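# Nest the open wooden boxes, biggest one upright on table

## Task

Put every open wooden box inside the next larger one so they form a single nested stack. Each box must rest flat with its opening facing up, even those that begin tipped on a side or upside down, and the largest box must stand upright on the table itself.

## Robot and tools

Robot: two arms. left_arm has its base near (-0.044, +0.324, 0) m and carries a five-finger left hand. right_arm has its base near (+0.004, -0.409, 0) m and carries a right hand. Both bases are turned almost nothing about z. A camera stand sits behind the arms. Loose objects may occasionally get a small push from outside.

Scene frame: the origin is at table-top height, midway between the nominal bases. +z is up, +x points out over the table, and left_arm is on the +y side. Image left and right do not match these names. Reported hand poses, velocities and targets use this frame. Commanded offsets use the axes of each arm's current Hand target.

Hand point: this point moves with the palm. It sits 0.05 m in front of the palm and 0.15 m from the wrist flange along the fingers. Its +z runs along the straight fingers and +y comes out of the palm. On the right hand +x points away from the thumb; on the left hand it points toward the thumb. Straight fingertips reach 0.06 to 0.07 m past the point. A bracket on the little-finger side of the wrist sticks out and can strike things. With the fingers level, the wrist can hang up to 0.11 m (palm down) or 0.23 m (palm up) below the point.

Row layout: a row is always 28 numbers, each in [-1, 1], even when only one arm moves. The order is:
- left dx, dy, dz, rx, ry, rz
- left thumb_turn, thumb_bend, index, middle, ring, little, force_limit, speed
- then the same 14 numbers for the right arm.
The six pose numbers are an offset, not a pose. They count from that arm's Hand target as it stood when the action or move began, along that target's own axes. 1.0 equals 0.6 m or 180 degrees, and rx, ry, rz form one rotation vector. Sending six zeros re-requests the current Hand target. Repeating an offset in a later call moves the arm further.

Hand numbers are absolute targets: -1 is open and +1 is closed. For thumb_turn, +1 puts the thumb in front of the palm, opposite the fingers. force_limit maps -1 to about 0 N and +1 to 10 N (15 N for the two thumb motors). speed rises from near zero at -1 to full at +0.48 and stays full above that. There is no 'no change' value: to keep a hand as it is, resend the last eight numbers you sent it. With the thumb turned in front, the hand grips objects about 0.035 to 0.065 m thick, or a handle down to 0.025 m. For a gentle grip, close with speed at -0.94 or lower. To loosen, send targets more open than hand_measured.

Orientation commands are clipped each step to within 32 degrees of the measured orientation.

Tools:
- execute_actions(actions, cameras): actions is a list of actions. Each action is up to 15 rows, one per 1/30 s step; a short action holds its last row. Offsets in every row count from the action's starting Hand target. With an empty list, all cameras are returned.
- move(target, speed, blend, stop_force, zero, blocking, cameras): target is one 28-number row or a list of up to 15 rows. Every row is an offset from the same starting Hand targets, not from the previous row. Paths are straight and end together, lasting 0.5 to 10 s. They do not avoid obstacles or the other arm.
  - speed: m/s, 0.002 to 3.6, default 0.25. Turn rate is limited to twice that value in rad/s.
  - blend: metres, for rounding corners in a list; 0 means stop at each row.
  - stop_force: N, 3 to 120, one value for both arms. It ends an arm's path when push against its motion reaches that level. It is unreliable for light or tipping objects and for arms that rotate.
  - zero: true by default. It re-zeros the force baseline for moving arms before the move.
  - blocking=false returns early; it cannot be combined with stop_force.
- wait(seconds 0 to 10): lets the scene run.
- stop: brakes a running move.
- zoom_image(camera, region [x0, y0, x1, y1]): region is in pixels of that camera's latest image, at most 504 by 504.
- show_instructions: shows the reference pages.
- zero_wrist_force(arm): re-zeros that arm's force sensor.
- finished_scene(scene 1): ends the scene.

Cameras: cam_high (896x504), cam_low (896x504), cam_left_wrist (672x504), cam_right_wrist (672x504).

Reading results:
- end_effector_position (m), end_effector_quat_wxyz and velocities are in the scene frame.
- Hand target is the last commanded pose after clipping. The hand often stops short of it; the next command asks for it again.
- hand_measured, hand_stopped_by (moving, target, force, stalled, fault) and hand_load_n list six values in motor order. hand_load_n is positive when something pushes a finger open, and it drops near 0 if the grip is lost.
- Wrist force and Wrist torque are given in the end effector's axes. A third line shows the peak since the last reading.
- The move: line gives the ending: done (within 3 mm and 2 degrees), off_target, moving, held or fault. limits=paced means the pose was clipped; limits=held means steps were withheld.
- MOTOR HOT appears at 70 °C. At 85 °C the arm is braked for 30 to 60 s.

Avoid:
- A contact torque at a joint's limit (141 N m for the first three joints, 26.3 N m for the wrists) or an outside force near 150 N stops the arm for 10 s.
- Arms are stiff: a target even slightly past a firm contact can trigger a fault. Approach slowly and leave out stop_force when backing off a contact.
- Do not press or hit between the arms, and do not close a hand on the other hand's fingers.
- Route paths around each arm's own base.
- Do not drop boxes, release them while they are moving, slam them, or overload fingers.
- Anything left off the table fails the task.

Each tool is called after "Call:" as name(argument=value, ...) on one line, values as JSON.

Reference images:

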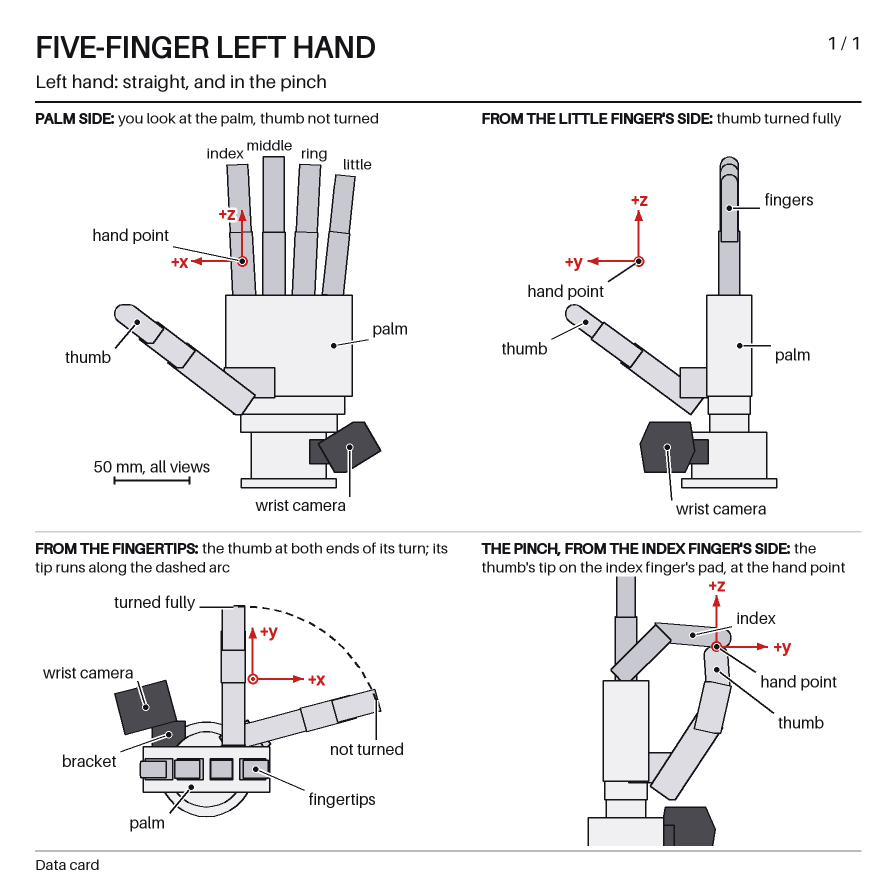

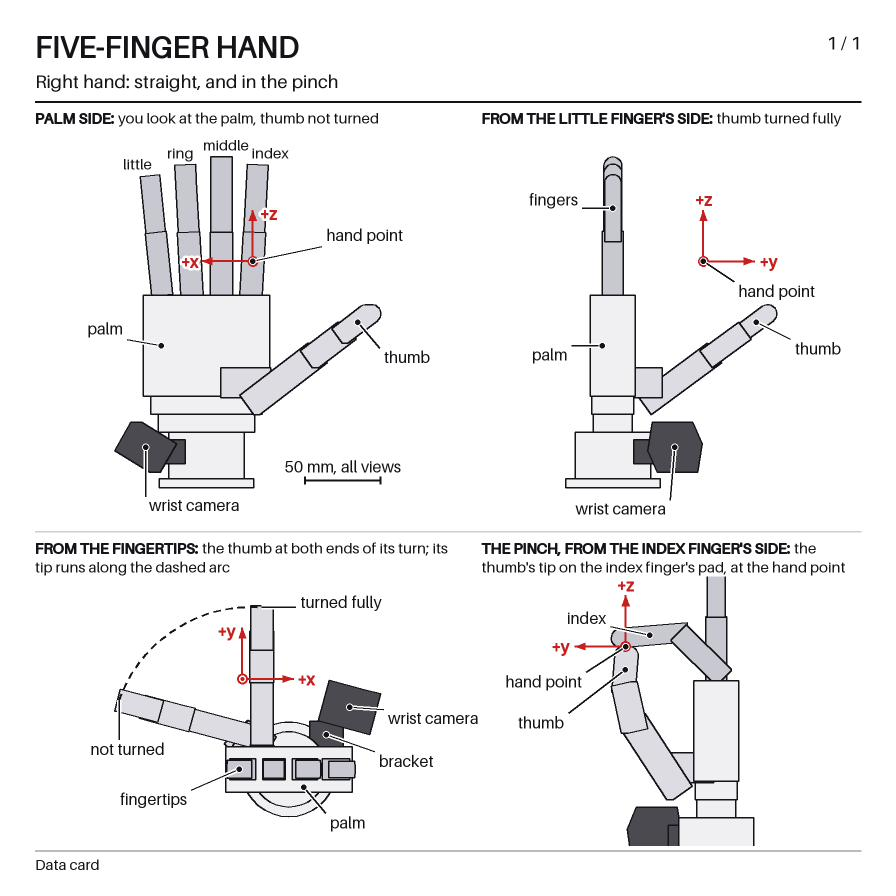

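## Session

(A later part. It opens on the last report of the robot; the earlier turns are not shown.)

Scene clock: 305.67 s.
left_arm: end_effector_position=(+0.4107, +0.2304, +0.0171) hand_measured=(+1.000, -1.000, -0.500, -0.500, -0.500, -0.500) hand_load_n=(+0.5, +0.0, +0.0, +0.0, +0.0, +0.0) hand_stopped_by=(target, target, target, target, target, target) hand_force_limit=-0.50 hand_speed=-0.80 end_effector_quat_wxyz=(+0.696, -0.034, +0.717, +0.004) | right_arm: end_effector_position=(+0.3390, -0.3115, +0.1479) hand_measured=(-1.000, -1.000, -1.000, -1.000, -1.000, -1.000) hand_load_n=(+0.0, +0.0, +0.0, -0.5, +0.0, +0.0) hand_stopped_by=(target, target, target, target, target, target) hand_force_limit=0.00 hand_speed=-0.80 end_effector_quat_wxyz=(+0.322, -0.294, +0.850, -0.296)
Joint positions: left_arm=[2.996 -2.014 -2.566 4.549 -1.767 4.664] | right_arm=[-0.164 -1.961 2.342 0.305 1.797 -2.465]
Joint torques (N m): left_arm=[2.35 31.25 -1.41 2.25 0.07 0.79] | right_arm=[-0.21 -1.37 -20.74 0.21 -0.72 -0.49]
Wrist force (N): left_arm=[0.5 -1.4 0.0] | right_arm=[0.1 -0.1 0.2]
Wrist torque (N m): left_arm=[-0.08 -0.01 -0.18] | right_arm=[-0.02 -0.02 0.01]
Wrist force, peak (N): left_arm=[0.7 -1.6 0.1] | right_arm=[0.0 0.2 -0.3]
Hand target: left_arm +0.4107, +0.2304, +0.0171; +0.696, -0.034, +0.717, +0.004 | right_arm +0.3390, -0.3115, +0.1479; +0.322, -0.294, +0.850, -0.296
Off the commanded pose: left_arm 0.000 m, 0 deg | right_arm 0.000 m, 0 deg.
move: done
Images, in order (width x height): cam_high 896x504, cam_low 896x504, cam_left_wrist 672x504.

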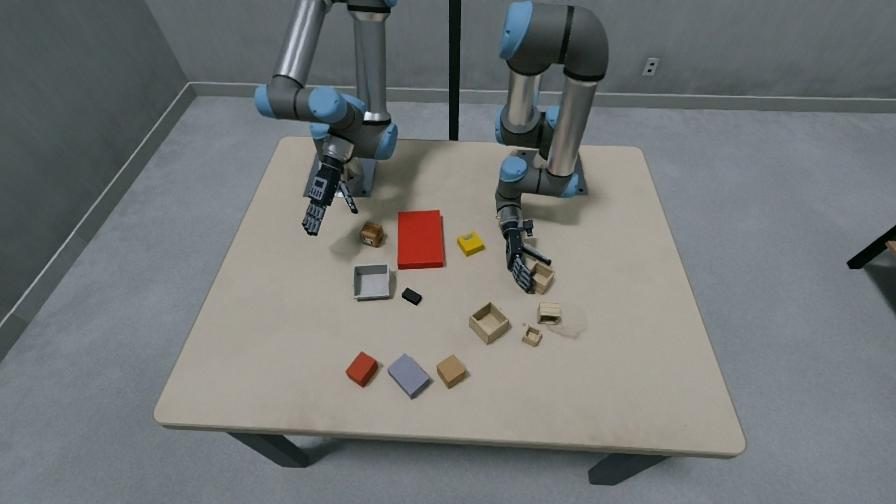

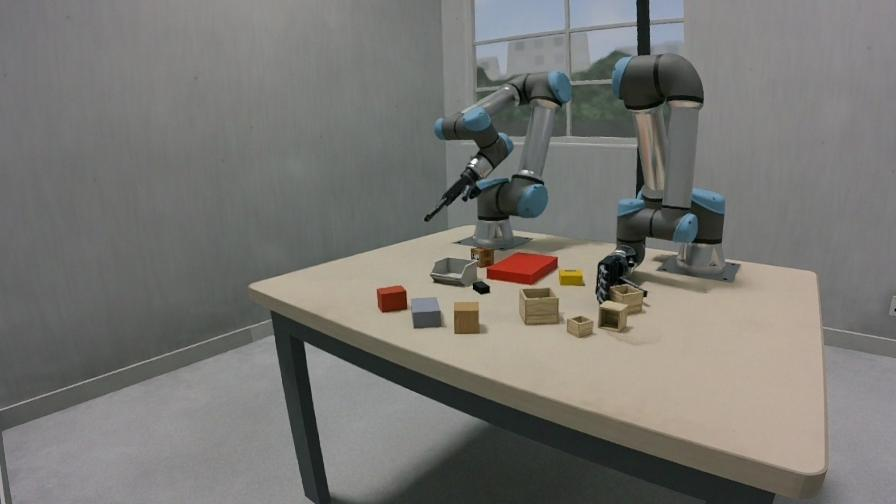

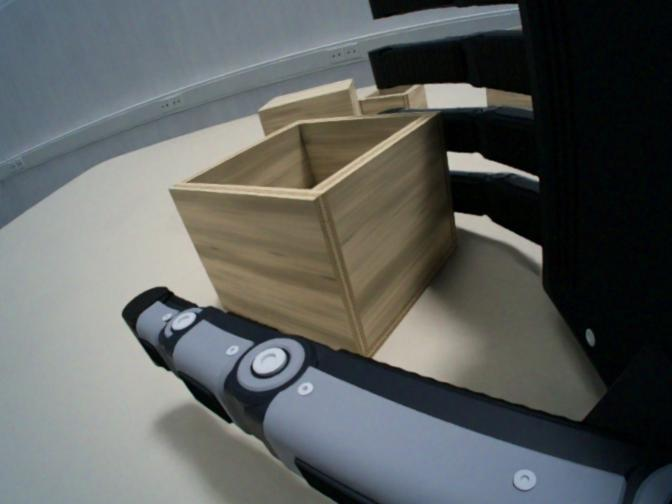

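Call:
move(target=[[0.0078, -0.1226, -0.0861, 0, 0, 0, 1, -1, -0.5, -0.5, -0.5, -0.5, -0.5, -0.8, 0, 0, 0, 0, 0, 0, -1, -1, -1, -1, -1, -1, 0.0, -0.8],[-0.2002, -0.1313, -0.0925, 0, 0, 0, 1, -1, -0.5, -0.5, -0.5, -0.5, -0.5, -0.8, 0, 0, 0, 0, 0, 0, -1, -1, -1, -1, -1, -1, 0.0, -0.8],[-0.2048, -0.0168, 0.0122, 0.0133, 0.2882, -0.3884, 1, -1, -0.5, -0.5, -0.5, -0.5, -0.5, -0.8, 0, 0, 0, 0, 0, 0, -1, -1, -1, -1, -1, -1, 0.0, -0.8]], speed=[0.1, 0.2, 0.3], blend=[0.015, 0.02, 0], cameras=["cam_high", "cam_low", "cam_left_wrist"])

Call:
zoom_image(camera="cam_high", region=[460, 210, 580, 360])

Call:
zoom_image(camera="cam_low", region=[510, 200, 670, 350])

Scene clock: 343.60 s.
left_arm: end_effector_position=(+0.4220, +0.2261, +0.1401) hand_measured=(+1.000, -1.000, -0.500, -0.500, -0.500, -0.500) hand_load_n=(+0.0, +0.0, +0.0, +0.0, +0.0, +0.0) hand_stopped_by=(target, target, target, target, target, target) hand_force_limit=-0.50 hand_speed=-0.80 end_effector_quat_wxyz=(+0.213, -0.409, +0.787, -0.410) | right_arm: end_effector_position=(+0.3390, -0.3115, +0.1479) hand_measured=(-1.000, -1.000, -1.000, -1.000, -1.000, -1.000) hand_load_n=(+0.0, +0.0, +0.0, +0.0, +0.0, +0.0) hand_stopped_by=(target, target, target, target, target, target) hand_force_limit=0.00 hand_speed=-0.80 end_effector_quat_wxyz=(+0.322, -0.294, +0.850, -0.296)
Joint positions: left_arm=[3.61 -1.715 -1.946 2.682 -0.762 3.964] | right_arm=[-0.164 -1.961 2.342 0.305 1.797 -2.465]
Joint torques (N m): left_arm=[-0.11 24.13 7.13 -1.58 -0.07 -1.48] | right_arm=[-0.41 -1.13 -21.26 0.13 -0.78 -0.63]
Wrist force (N): left_arm=[-0.3 0.4 1.9] | right_arm=[-0.1 -0.1 0.0]
Wrist torque (N m): left_arm=[-0.01 -0.14 -0.09] | right_arm=[-0.02 0.01 -0.01]
Wrist force, peak (N): left_arm=[1.9 -2.2 -0.1] | right_arm=[0.6 0.0 -0.1]
Hand target: left_arm +0.4219, +0.2260, +0.1401; +0.213, -0.409, +0.787, -0.410 | right_arm +0.3390, -0.3115, +0.1479; +0.322, -0.294, +0.850, -0.296
Off the commanded pose: left_arm 0.000 m, 0 deg | right_arm 0.000 m, 0 deg.
move: done
Images, in order (width x height): cam_high 896x504, cam_low 896x504, cam_left_wrist 672x504.

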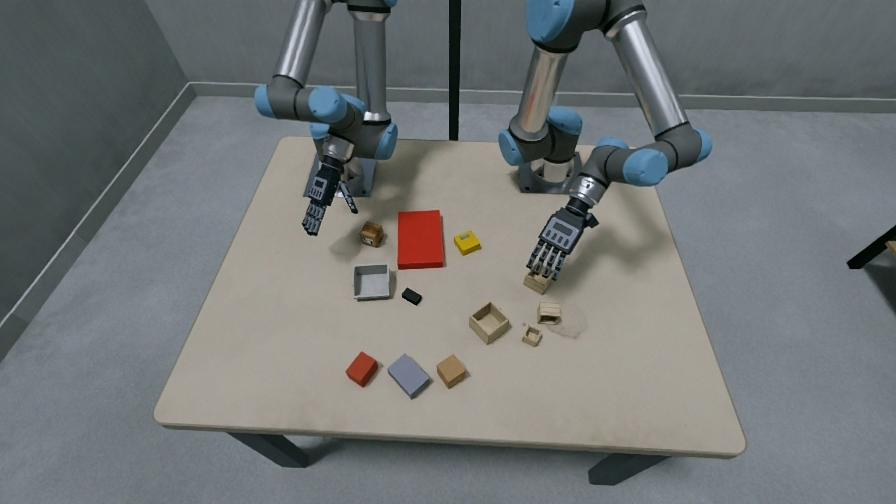

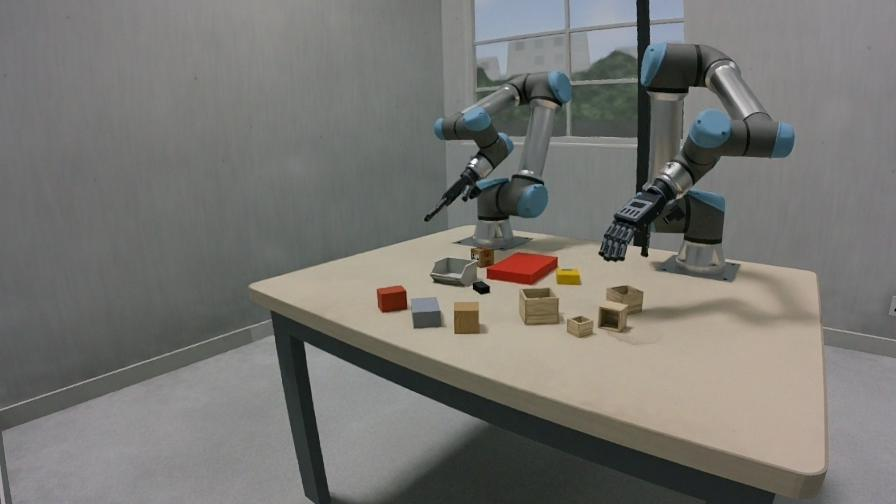

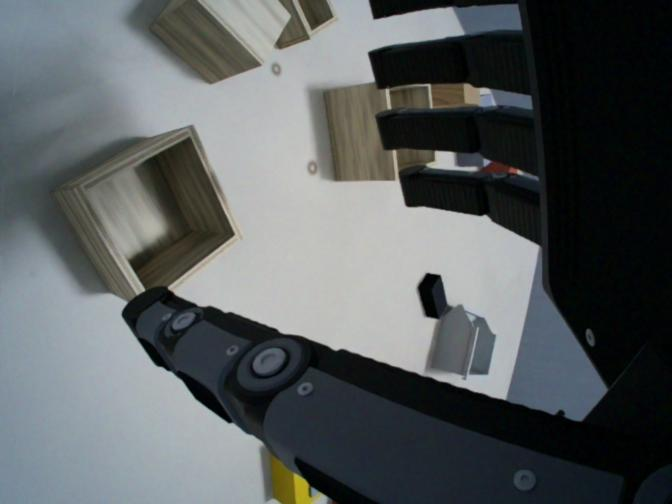

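Scaled by 3.360 from the camera's 896x504 image, which has a finer 1280x720 frame.

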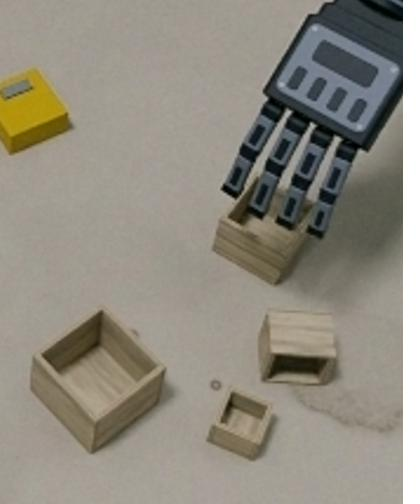

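Scaled by 3.150 from the camera's 896x504 image, which has a finer 1280x720 frame.

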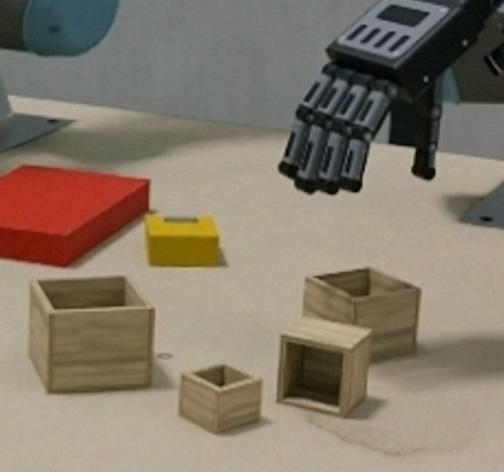

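Call:
move(target=[[0, 0.0096, -0.0137, 0, 0, 0, 1, -1, -0.4, -0.4, -0.4, -0.4, -0.5, -0.8, 0, 0, 0, 0, 0, 0, -1, -1, -1, -1, -1, -1, 0.0, -0.8],[0, 0.1325, 0.0723, 0, 0, 0, 1, -1, -0.4, -0.4, -0.4, -0.4, -0.5, -0.8, 0, 0, 0, 0, 0, 0, -1, -1, -1, -1, -1, -1, 0.0, -0.8]], speed=[0.1, 0.08], stop_force=5, cameras=["cam_high", "cam_low", "cam_left_wrist"])

Call:
zoom_image(camera="cam_low", region=[560, 220, 680, 340])

Call:
zoom_image(camera="cam_high", region=[490, 220, 590, 320])

Scene clock: 361.67 s.
left_arm: end_effector_position=(+0.4137, +0.2318, +0.0500) hand_measured=(+1.000, -1.000, -0.400, -0.400, -0.400, -0.400) hand_load_n=(+0.0, +0.0, +0.0, +0.0, +0.0, +0.0) hand_stopped_by=(target, target, target, target, target, target) hand_force_limit=-0.50 hand_speed=-0.80 end_effector_quat_wxyz=(+0.213, -0.409, +0.787, -0.410) | right_arm: end_effector_position=(+0.3390, -0.3115, +0.1479) hand_measured=(-1.000, -1.000, -1.000, -1.000, -1.000, -1.000) hand_load_n=(+0.0, +0.0, +0.0, +0.0, +0.0, +0.0) hand_stopped_by=(target, target, target, target, target, target) hand_force_limit=0.00 hand_speed=-0.80 end_effector_quat_wxyz=(+0.322, -0.294, +0.850, -0.296)
Joint positions: left_arm=[3.639 -1.845 -2.075 2.915 -0.746 3.999] | right_arm=[-0.164 -1.961 2.342 0.305 1.797 -2.465]
Joint torques (N m): left_arm=[-0.6 34.87 22.47 -0.16 -1.24 0.6] | right_arm=[-0.84 -1.65 -20.71 0.17 -0.83 -0.59]
Wrist force (N): left_arm=[-0.1 0.6 1.9] | right_arm=[-0.1 0.1 0.0]
Wrist torque (N m): left_arm=[0.00 -0.17 0.02] | right_arm=[0.01 0.01 0.00]
Wrist force, peak (N): left_arm=[-0.1 1.5 2.2] | right_arm=[0.1 0.3 -0.5]
Hand target: left_arm +0.4137, +0.2318, +0.0500; +0.213, -0.409, +0.787, -0.410 | right_arm +0.3390, -0.3115, +0.1479; +0.322, -0.294, +0.850, -0.296
Off the commanded pose: left_arm 0.000 m, 0 deg | right_arm 0.000 m, 0 deg.
move: done
Images, in order (width x height): cam_high 896x504, cam_low 896x504, cam_left_wrist 672x504.

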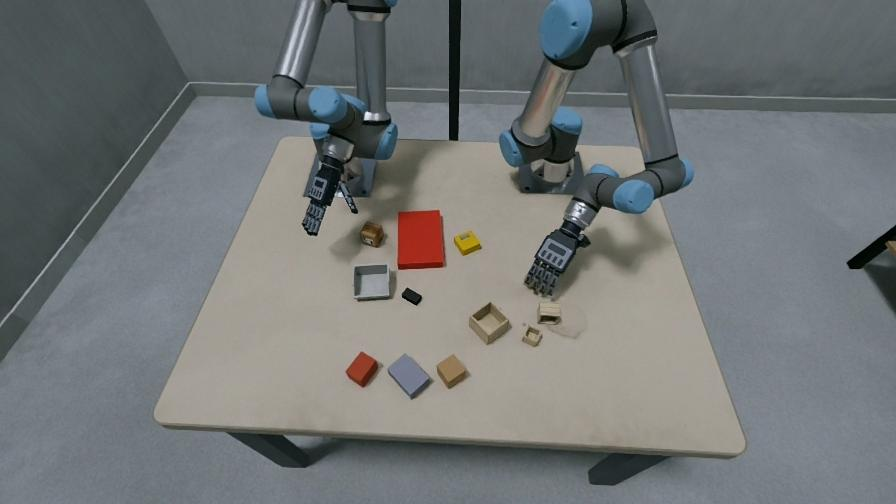

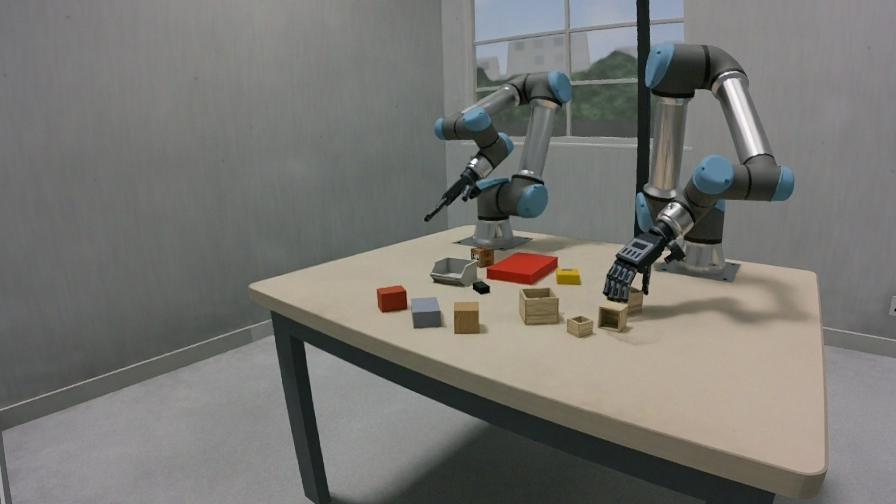

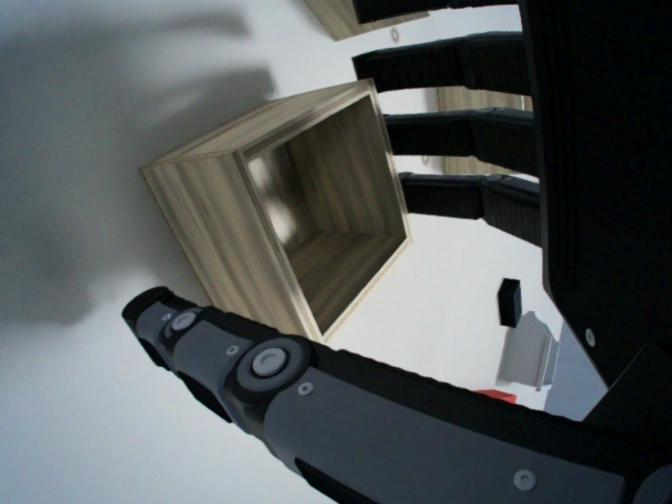

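Scaled by 4.200 from the camera's 896x504 image, which has a finer 1280x720 frame.

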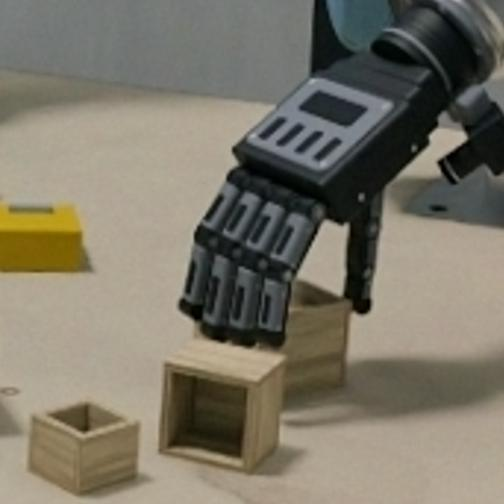

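Scaled by 5.040 from the camera's 896x504 image, which has a finer 1280x720 frame.

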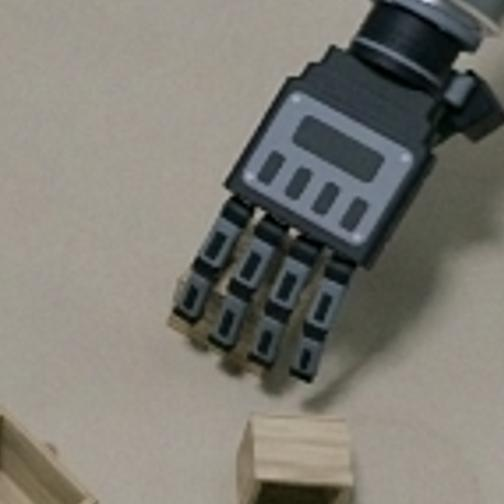

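Call:
move(target=[0, 0, 0, 0, 0, 0, 1, -0.2, -0.4, -0.4, -0.4, -0.4, -0.45, -0.85, 0, 0, 0, 0, 0, 0, -1, -1, -1, -1, -1, -1, 0.0, -0.8], cameras=["cam_high", "cam_low", "cam_left_wrist"])

Call:
zoom_image(camera="cam_low", region=[560, 220, 680, 340])

Scene clock: 369.10 s.
left_arm: end_effector_position=(+0.4137, +0.2318, +0.0500) hand_measured=(+1.000, -0.502, -0.400, -0.400, -0.400, -0.400) hand_load_n=(-0.5, +5.5, +3.5, +1.5, +0.5, +0.0) hand_stopped_by=(target, force, target, target, target, target) hand_force_limit=-0.45 hand_speed=-0.85 end_effector_quat_wxyz=(+0.213, -0.409, +0.787, -0.410) | right_arm: end_effector_position=(+0.3390, -0.3115, +0.1479) hand_measured=(-1.000, -1.000, -1.000, -1.000, -1.000, -1.000) hand_load_n=(+0.0, -0.5, +0.0, +0.0, +0.0, +0.0) hand_stopped_by=(target, target, target, target, target, target) hand_force_limit=0.00 hand_speed=-0.80 end_effector_quat_wxyz=(+0.322, -0.294, +0.850, -0.296)
Joint positions: left_arm=[3.639 -1.845 -2.075 2.915 -0.746 3.999] | right_arm=[-0.164 -1.961 2.342 0.305 1.797 -2.465]
Joint torques (N m): left_arm=[4.82 34.36 22.68 -0.2 1.05 0.74] | right_arm=[-0.15 -1.15 -21.66 0.13 -0.99 -0.73]
Wrist force (N): left_arm=[-0.2 1.0 2.1] | right_arm=[-0.2 0.1 0.0]
Wrist torque (N m): left_arm=[0.01 -0.15 0.01] | right_arm=[0.01 0.03 -0.01]
Wrist force, peak (N): left_arm=[-0.2 1.1 2.0] | right_arm=[0.3 0.0 -0.4]
Hand target: left_arm +0.4137, +0.2318, +0.0500; +0.213, -0.409, +0.787, -0.410 | right_arm +0.3390, -0.3115, +0.1479; +0.322, -0.294, +0.850, -0.296
Off the commanded pose: left_arm 0.000 m, 0 deg | right_arm 0.000 m, 0 deg.
move: done
Images, in order (width x height): cam_high 896x504, cam_low 896x504, cam_left_wrist 672x504.

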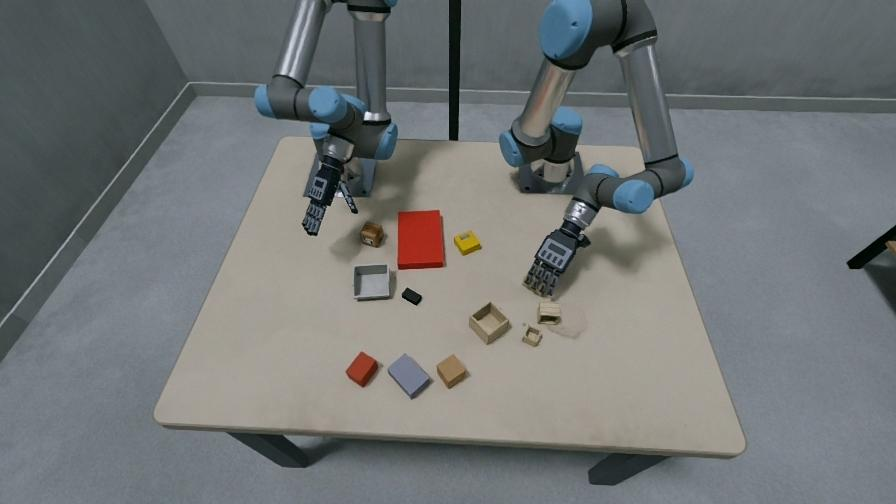

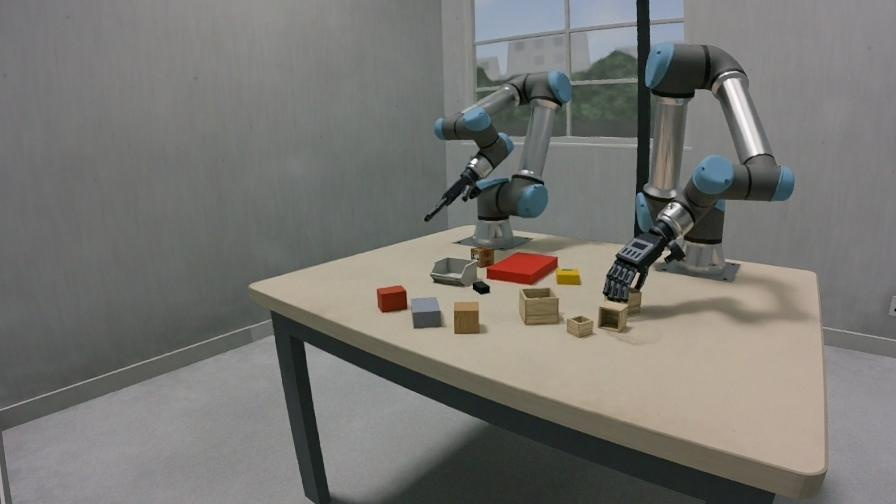

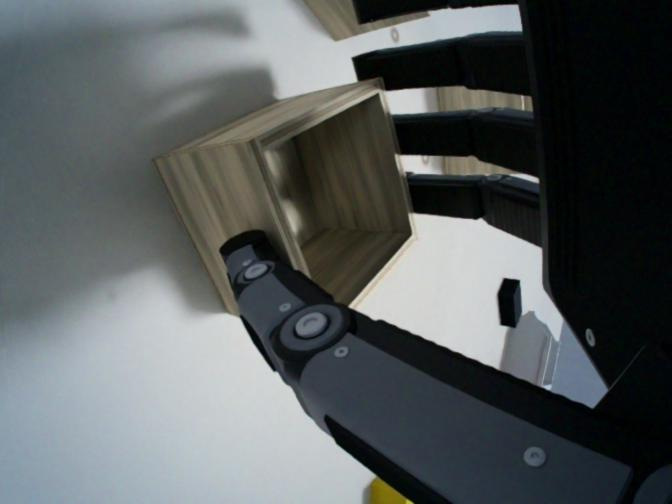

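Scaled by 4.200 from the camera's 896x504 image, which has a finer 1280x720 frame.

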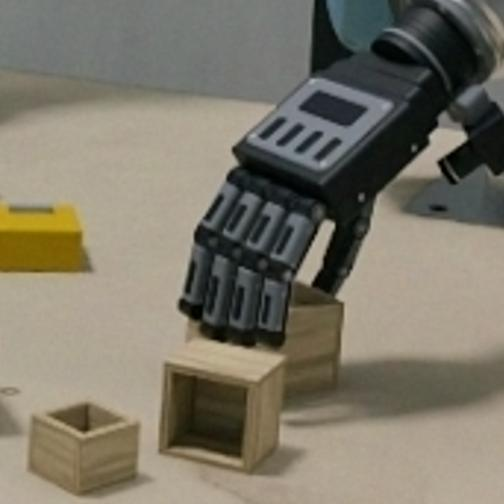

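Call:
move(target=[[0, -0.1365, -0.0956, 0, 0, 0, 1, -0.2, -0.4, -0.4, -0.4, -0.4, -0.45, -0.85, 0, 0, 0, 0, 0, 0, -1, -1, -1, -1, -1, -1, 0.0, -0.8],[0.0648, -0.3142, 0.1872, 0, 0.0705, 0.0494, 1, -0.2, -0.4, -0.4, -0.4, -0.4, -0.45, -0.85, 0, 0, 0, 0, 0, 0, -1, -1, -1, -1, -1, -1, 0.0, -0.8]], speed=[0.1, 0.15], blend=[0.02, 0], cameras=["cam_high", "cam_low", "cam_left_wrist"])

Call:
zoom_image(camera="cam_low", region=[490, 220, 620, 340])

Call:
zoom_image(camera="cam_high", region=[440, 220, 560, 360])

Call:
zoom_image(camera="cam_left_wrist", region=[120, 60, 460, 340])

Scene clock: 381.67 s.
left_arm: end_effector_position=(+0.5552, +0.0851, +0.1401) hand_measured=(+1.000, -0.502, -0.400, -0.400, -0.400, -0.400) hand_load_n=(+0.0, +5.0, +3.5, +1.0, +0.5, +0.0) hand_stopped_by=(target, force, target, target, target, target) hand_force_limit=-0.45 hand_speed=-0.85 end_effector_quat_wxyz=(+0.156, -0.300, +0.835, -0.435) | right_arm: end_effector_position=(+0.3390, -0.3115, +0.1479) hand_measured=(-1.000, -1.000, -1.000, -1.000, -1.000, -1.000) hand_load_n=(-0.5, +0.0, +0.0, -0.5, +0.0, +0.0) hand_stopped_by=(target, target, target, target, target, target) hand_force_limit=0.00 hand_speed=-0.80 end_effector_quat_wxyz=(+0.322, -0.294, +0.850, -0.296)
Joint positions: left_arm=[3.23 -2.099 -1.392 2.598 -0.827 3.84] | right_arm=[-0.164 -1.961 2.342 0.305 1.797 -2.465]
Joint torques (N m): left_arm=[-2.04 41.03 21.19 0.13 -0.46 0.63] | right_arm=[-1.56 -1.51 -21.26 -0.07 -0.74 -0.87]
Wrist force (N): left_arm=[-0.3 0.5 1.7] | right_arm=[0.1 0.3 -0.2]
Wrist torque (N m): left_arm=[-0.03 -0.12 -0.02] | right_arm=[0.05 -0.01 0.01]
Wrist force, peak (N): left_arm=[-0.2 2.0 2.6] | right_arm=[0.4 0.2 -0.4]
Hand target: left_arm +0.5553, +0.0851, +0.1402; +0.156, -0.299, +0.835, -0.435 | right_arm +0.3390, -0.3115, +0.1479; +0.322, -0.294, +0.850, -0.296
Off the commanded pose: left_arm 0.000 m, 0 deg | right_arm 0.000 m, 0 deg.
move: done
Images, in order (width x height): cam_high 896x504, cam_low 896x504, cam_left_wrist 672x504.

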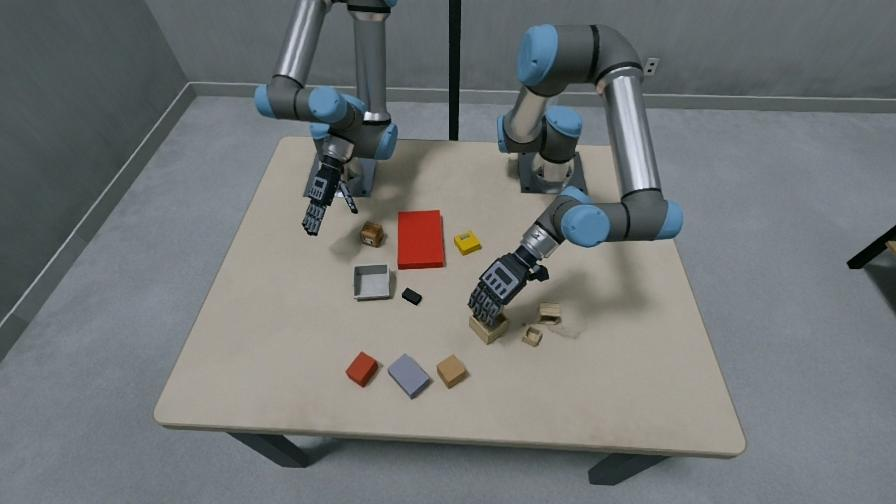

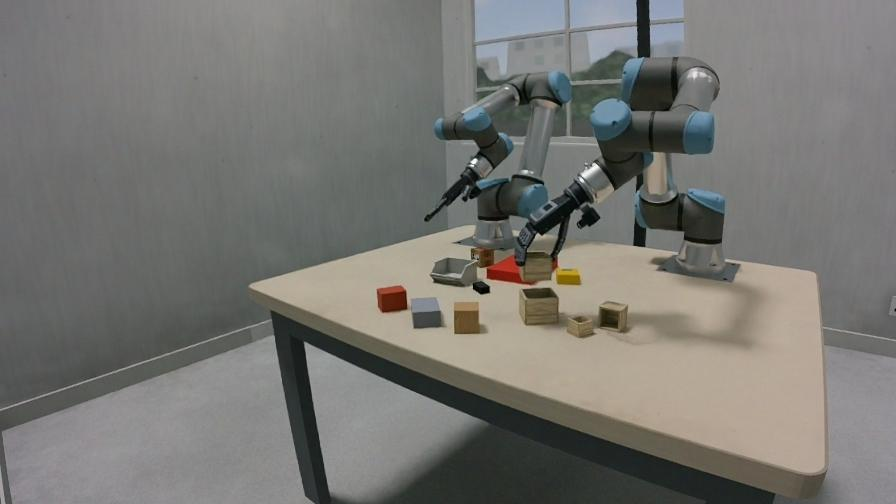

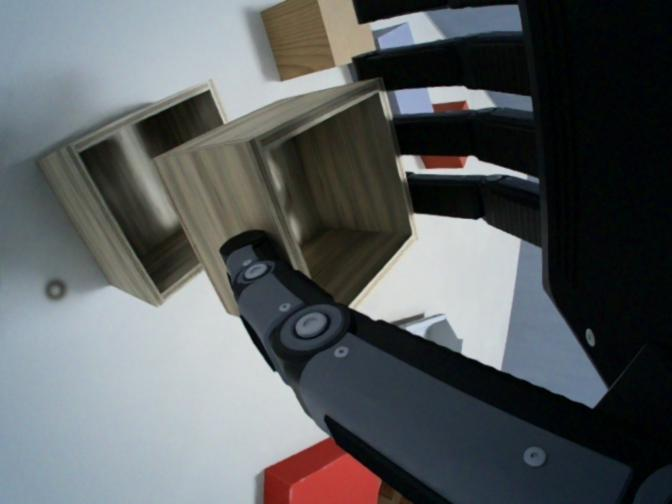

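Scaled by 3.877 from the camera's 896x504 image, which has a finer 1280x720 frame.

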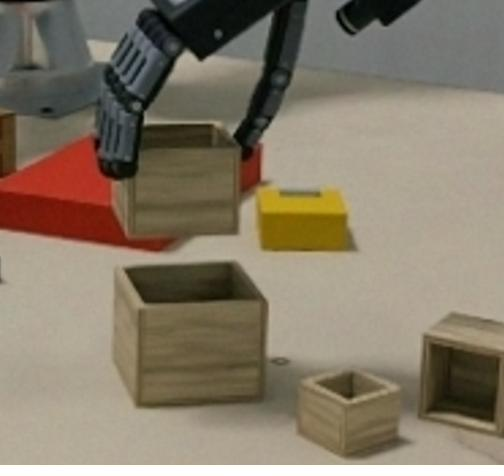

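Scaled by 3.600 from the camera's 896x504 image, which has a finer 1280x720 frame.

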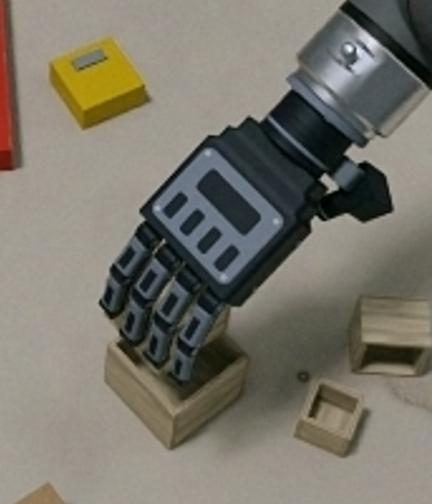

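Scaled by 1.482 from the camera's 672x504 image, which has a finer 960x720 frame.

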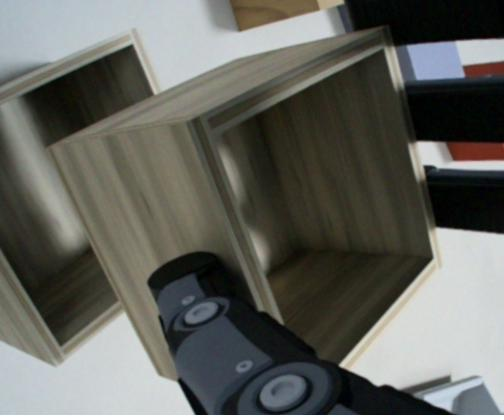

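Call:
move(target=[-0.0033,0.01207,-0.01723,0,0,0,1,-0.2,-0.4,-0.4,-0.4,-0.4,-0.45,-0.85,0,0,0,0,0,0,-1,-1,-1,-1,-1,-1,0.0,-0.8], speed=0.1, cameras=["cam_high","cam_low"])

Scene clock: 405.93 s.
left_arm: end_effector_position=(+0.5486, +0.0962, +0.1402) hand_measured=(+1.000, -0.502, -0.400, -0.400, -0.400, -0.400) hand_load_n=(+0.0, +5.5, +3.5, +1.0, +0.5, +0.0) hand_stopped_by=(target, force, target, target, target, target) hand_force_limit=-0.45 hand_speed=-0.85 end_effector_quat_wxyz=(+0.156, -0.299, +0.835, -0.435) | right_arm: end_effector_position=(+0.3390, -0.3115, +0.1479) hand_measured=(-1.000, -1.000, -1.000, -1.000, -1.000, -1.000) hand_load_n=(+0.0, +0.0, +0.0, +0.0, +0.0, +0.0) hand_stopped_by=(target, target, target, target, target, target) hand_force_limit=0.00 hand_speed=-0.80 end_effector_quat_wxyz=(+0.322, -0.294, +0.850, -0.296)
Joint positions: left_arm=[3.254 -2.083 -1.42 2.594 -0.812 3.865] | right_arm=[-0.164 -1.961 2.342 0.305 1.797 -2.465]
Joint torques (N m): left_arm=[-6.31 28.45 25.78 -1.67 0.11 -1.52] | right_arm=[0.05 -0.99 -21.38 -0.07 -0.81 -0.81]
Wrist force (N): left_arm=[0.0 0.5 1.9] | right_arm=[0.0 0.0 -0.2]
Wrist torque (N m): left_arm=[-0.05 -0.16 -0.05] | right_arm=[0.00 0.00 0.00]
Wrist force, peak (N): left_arm=[-0.3 0.3 2.1] | right_arm=[0.5 0.0 0.0]
Hand target: left_arm +0.5488, +0.0961, +0.1402; +0.156, -0.299, +0.835, -0.435 | right_arm +0.3390, -0.3115, +0.1479; +0.322, -0.294, +0.850, -0.296
Off the commanded pose: left_arm 0.000 m, 0 deg | right_arm 0.000 m, 0 deg.
move: done
Images, in order (width x height): cam_high 896x504, cam_low 896x504.

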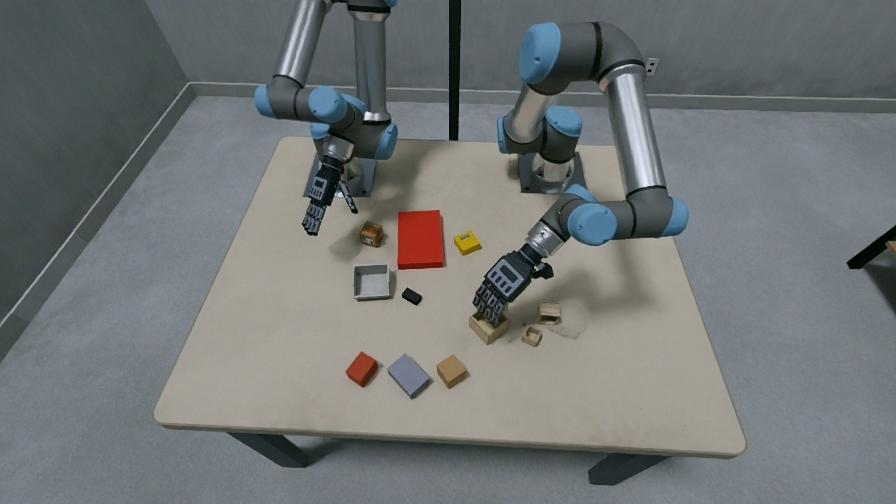

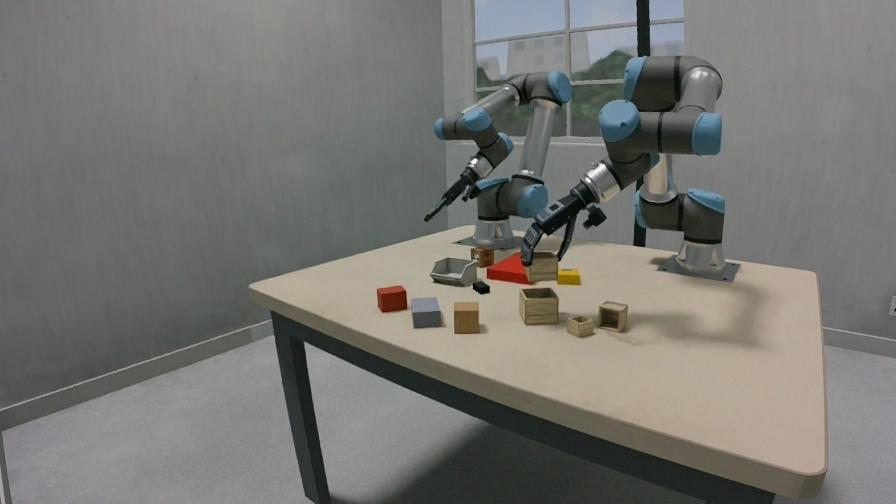

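Call:
zoom_image(camera="cam_low", region=[490, 230, 660, 350])

Call:
zoom_image(camera="cam_high", region=[440, 270, 580, 360])

Scaled by 2.965 from the camera's 896x504 image, which has a finer 1280x720 frame.

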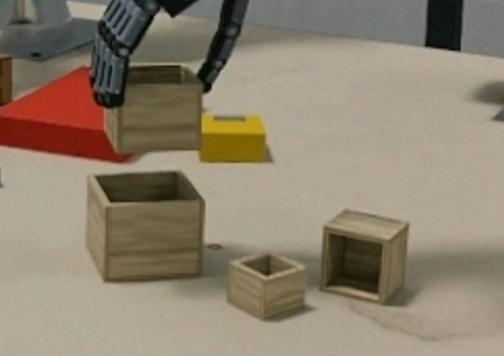

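Scaled by 3.600 from the camera's 896x504 image, which has a finer 1280x720 frame.

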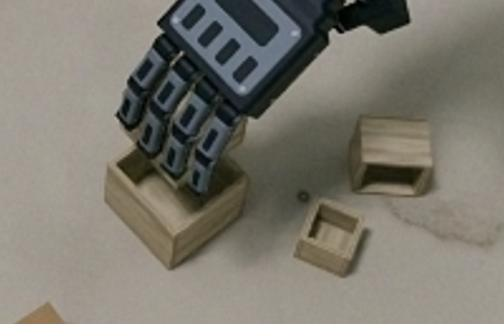

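Call:
zoom_image(camera="cam_high", region=[462, 290, 518, 350])

Call:
zoom_image(camera="cam_low", region=[510, 240, 580, 330])

Scaled by 8.400 from the camera's 896x504 image, which has a finer 1280x720 frame.

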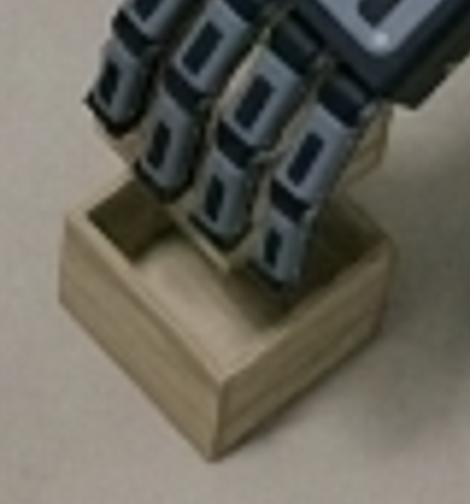

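Scaled by 5.600 from the camera's 896x504 image, which has a finer 1280x720 frame.

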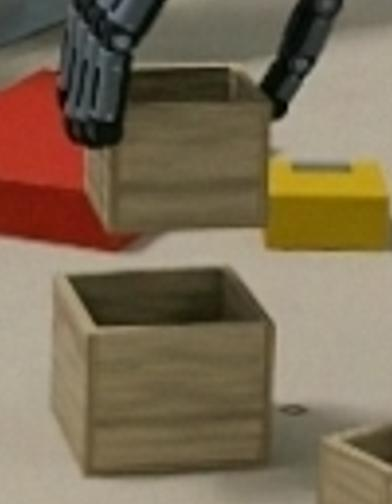

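Call:
move(target=[-0.01094,0.02213,0.02651,0,0,0,1,-0.2,-0.4,-0.4,-0.4,-0.4,-0.45,-0.85,0,0,0,0,0,0,-1,-1,-1,-1,-1,-1,0.0,-0.8], speed=0.06, stop_force=4, cameras=["cam_high","cam_low"])

Call:
zoom_image(camera="cam_low", region=[510, 240, 580, 330])

Call:
zoom_image(camera="cam_high", region=[462, 290, 518, 350])

Scene clock: 439.80 s.
left_arm: end_effector_position=(+0.5573, +0.0961, +0.1202) hand_measured=(+1.000, -0.502, -0.400, -0.400, -0.400, -0.400) hand_load_n=(-0.5, +5.5, +3.5, +1.0, +0.5, +0.0) hand_stopped_by=(target, force, target, target, target, target) hand_force_limit=-0.45 hand_speed=-0.85 end_effector_quat_wxyz=(+0.156, -0.299, +0.835, -0.435) | right_arm: end_effector_position=(+0.3390, -0.3115, +0.1479) hand_measured=(-1.000, -1.000, -1.000, -1.000, -1.000, -1.000) hand_load_n=(+0.0, +0.0, +0.0, +0.0, +0.0, +0.0) hand_stopped_by=(target, target, target, target, target, target) hand_force_limit=0.00 hand_speed=-0.80 end_effector_quat_wxyz=(+0.322, -0.294, +0.850, -0.296)
Joint positions: left_arm=[3.251 -2.12 -1.416 2.628 -0.814 3.863] | right_arm=[-0.164 -1.961 2.342 0.305 1.797 -2.465]
Joint torques (N m): left_arm=[1.62 49.51 8.22 -2.63 -0.07 0.69] | right_arm=[-0.5 -1.4 -22.08 -0.03 -0.79 -0.78]
Wrist force (N): left_arm=[-0.1 0.4 1.7] | right_arm=[-0.1 0.2 -0.1]
Wrist torque (N m): left_arm=[-0.05 -0.16 0.07] | right_arm=[0.03 0.02 0.00]
Wrist force, peak (N): left_arm=[-0.4 0.8 2.3] | right_arm=[0.2 0.3 -0.4]
Hand target: left_arm +0.5573, +0.0961, +0.1202; +0.156, -0.299, +0.835, -0.435 | right_arm +0.3390, -0.3115, +0.1479; +0.322, -0.294, +0.850, -0.296
Off the commanded pose: left_arm 0.000 m, 0 deg | right_arm 0.000 m, 0 deg.
move: done
Images, in order (width x height): cam_high 896x504, cam_low 896x504.

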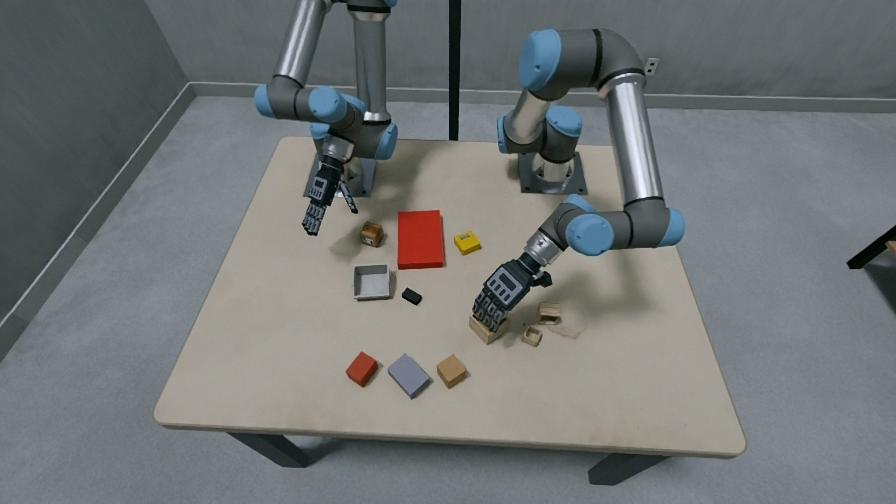

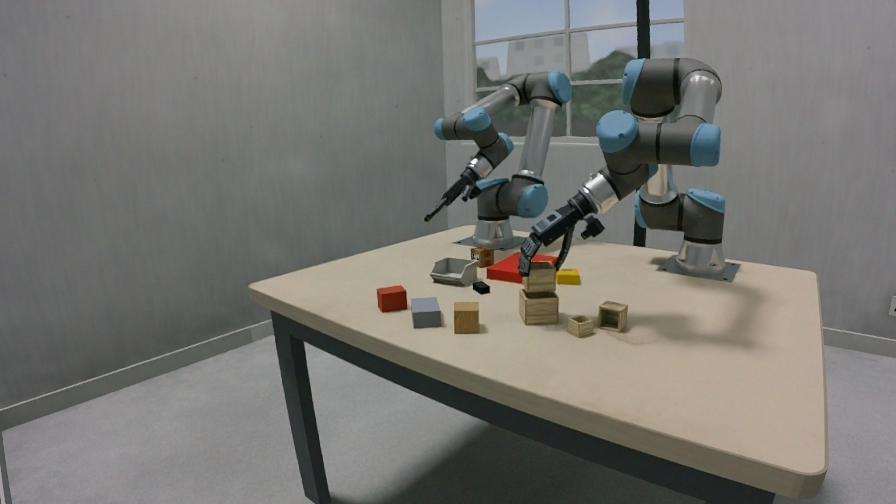

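Scaled by 5.600 from the camera's 896x504 image, which has a finer 1280x720 frame.

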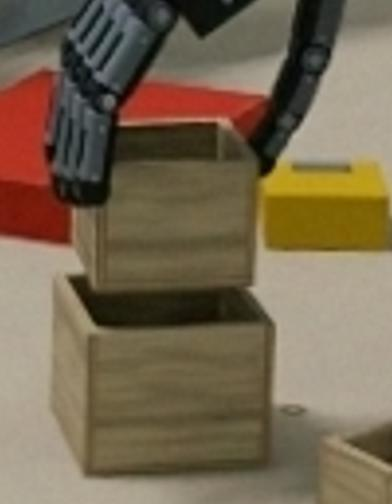

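Scaled by 8.400 from the camera's 896x504 image, which has a finer 1280x720 frame.

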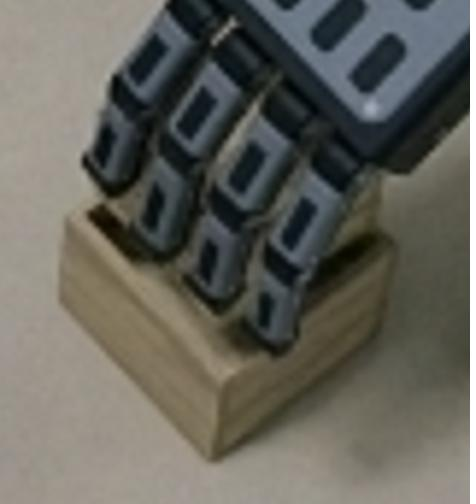

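Call:
zoom_image(camera="cam_high", region=[468, 306, 512, 340])

Call:
zoom_image(camera="cam_low", region=[515, 265, 565, 305])

Scaled by 11.455 from the camera's 896x504 image, which has a finer 1280x720 frame.

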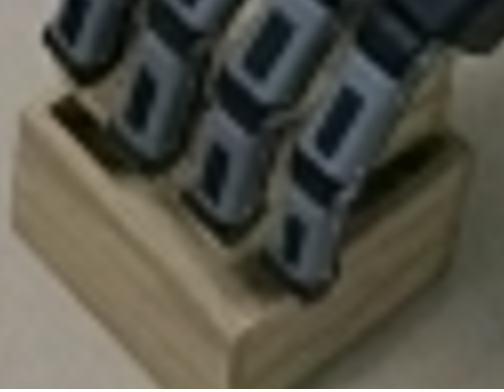

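Scaled by 10.080 from the camera's 896x504 image, which has a finer 1280x720 frame.

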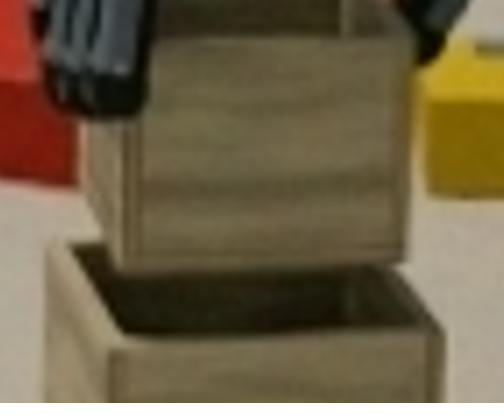

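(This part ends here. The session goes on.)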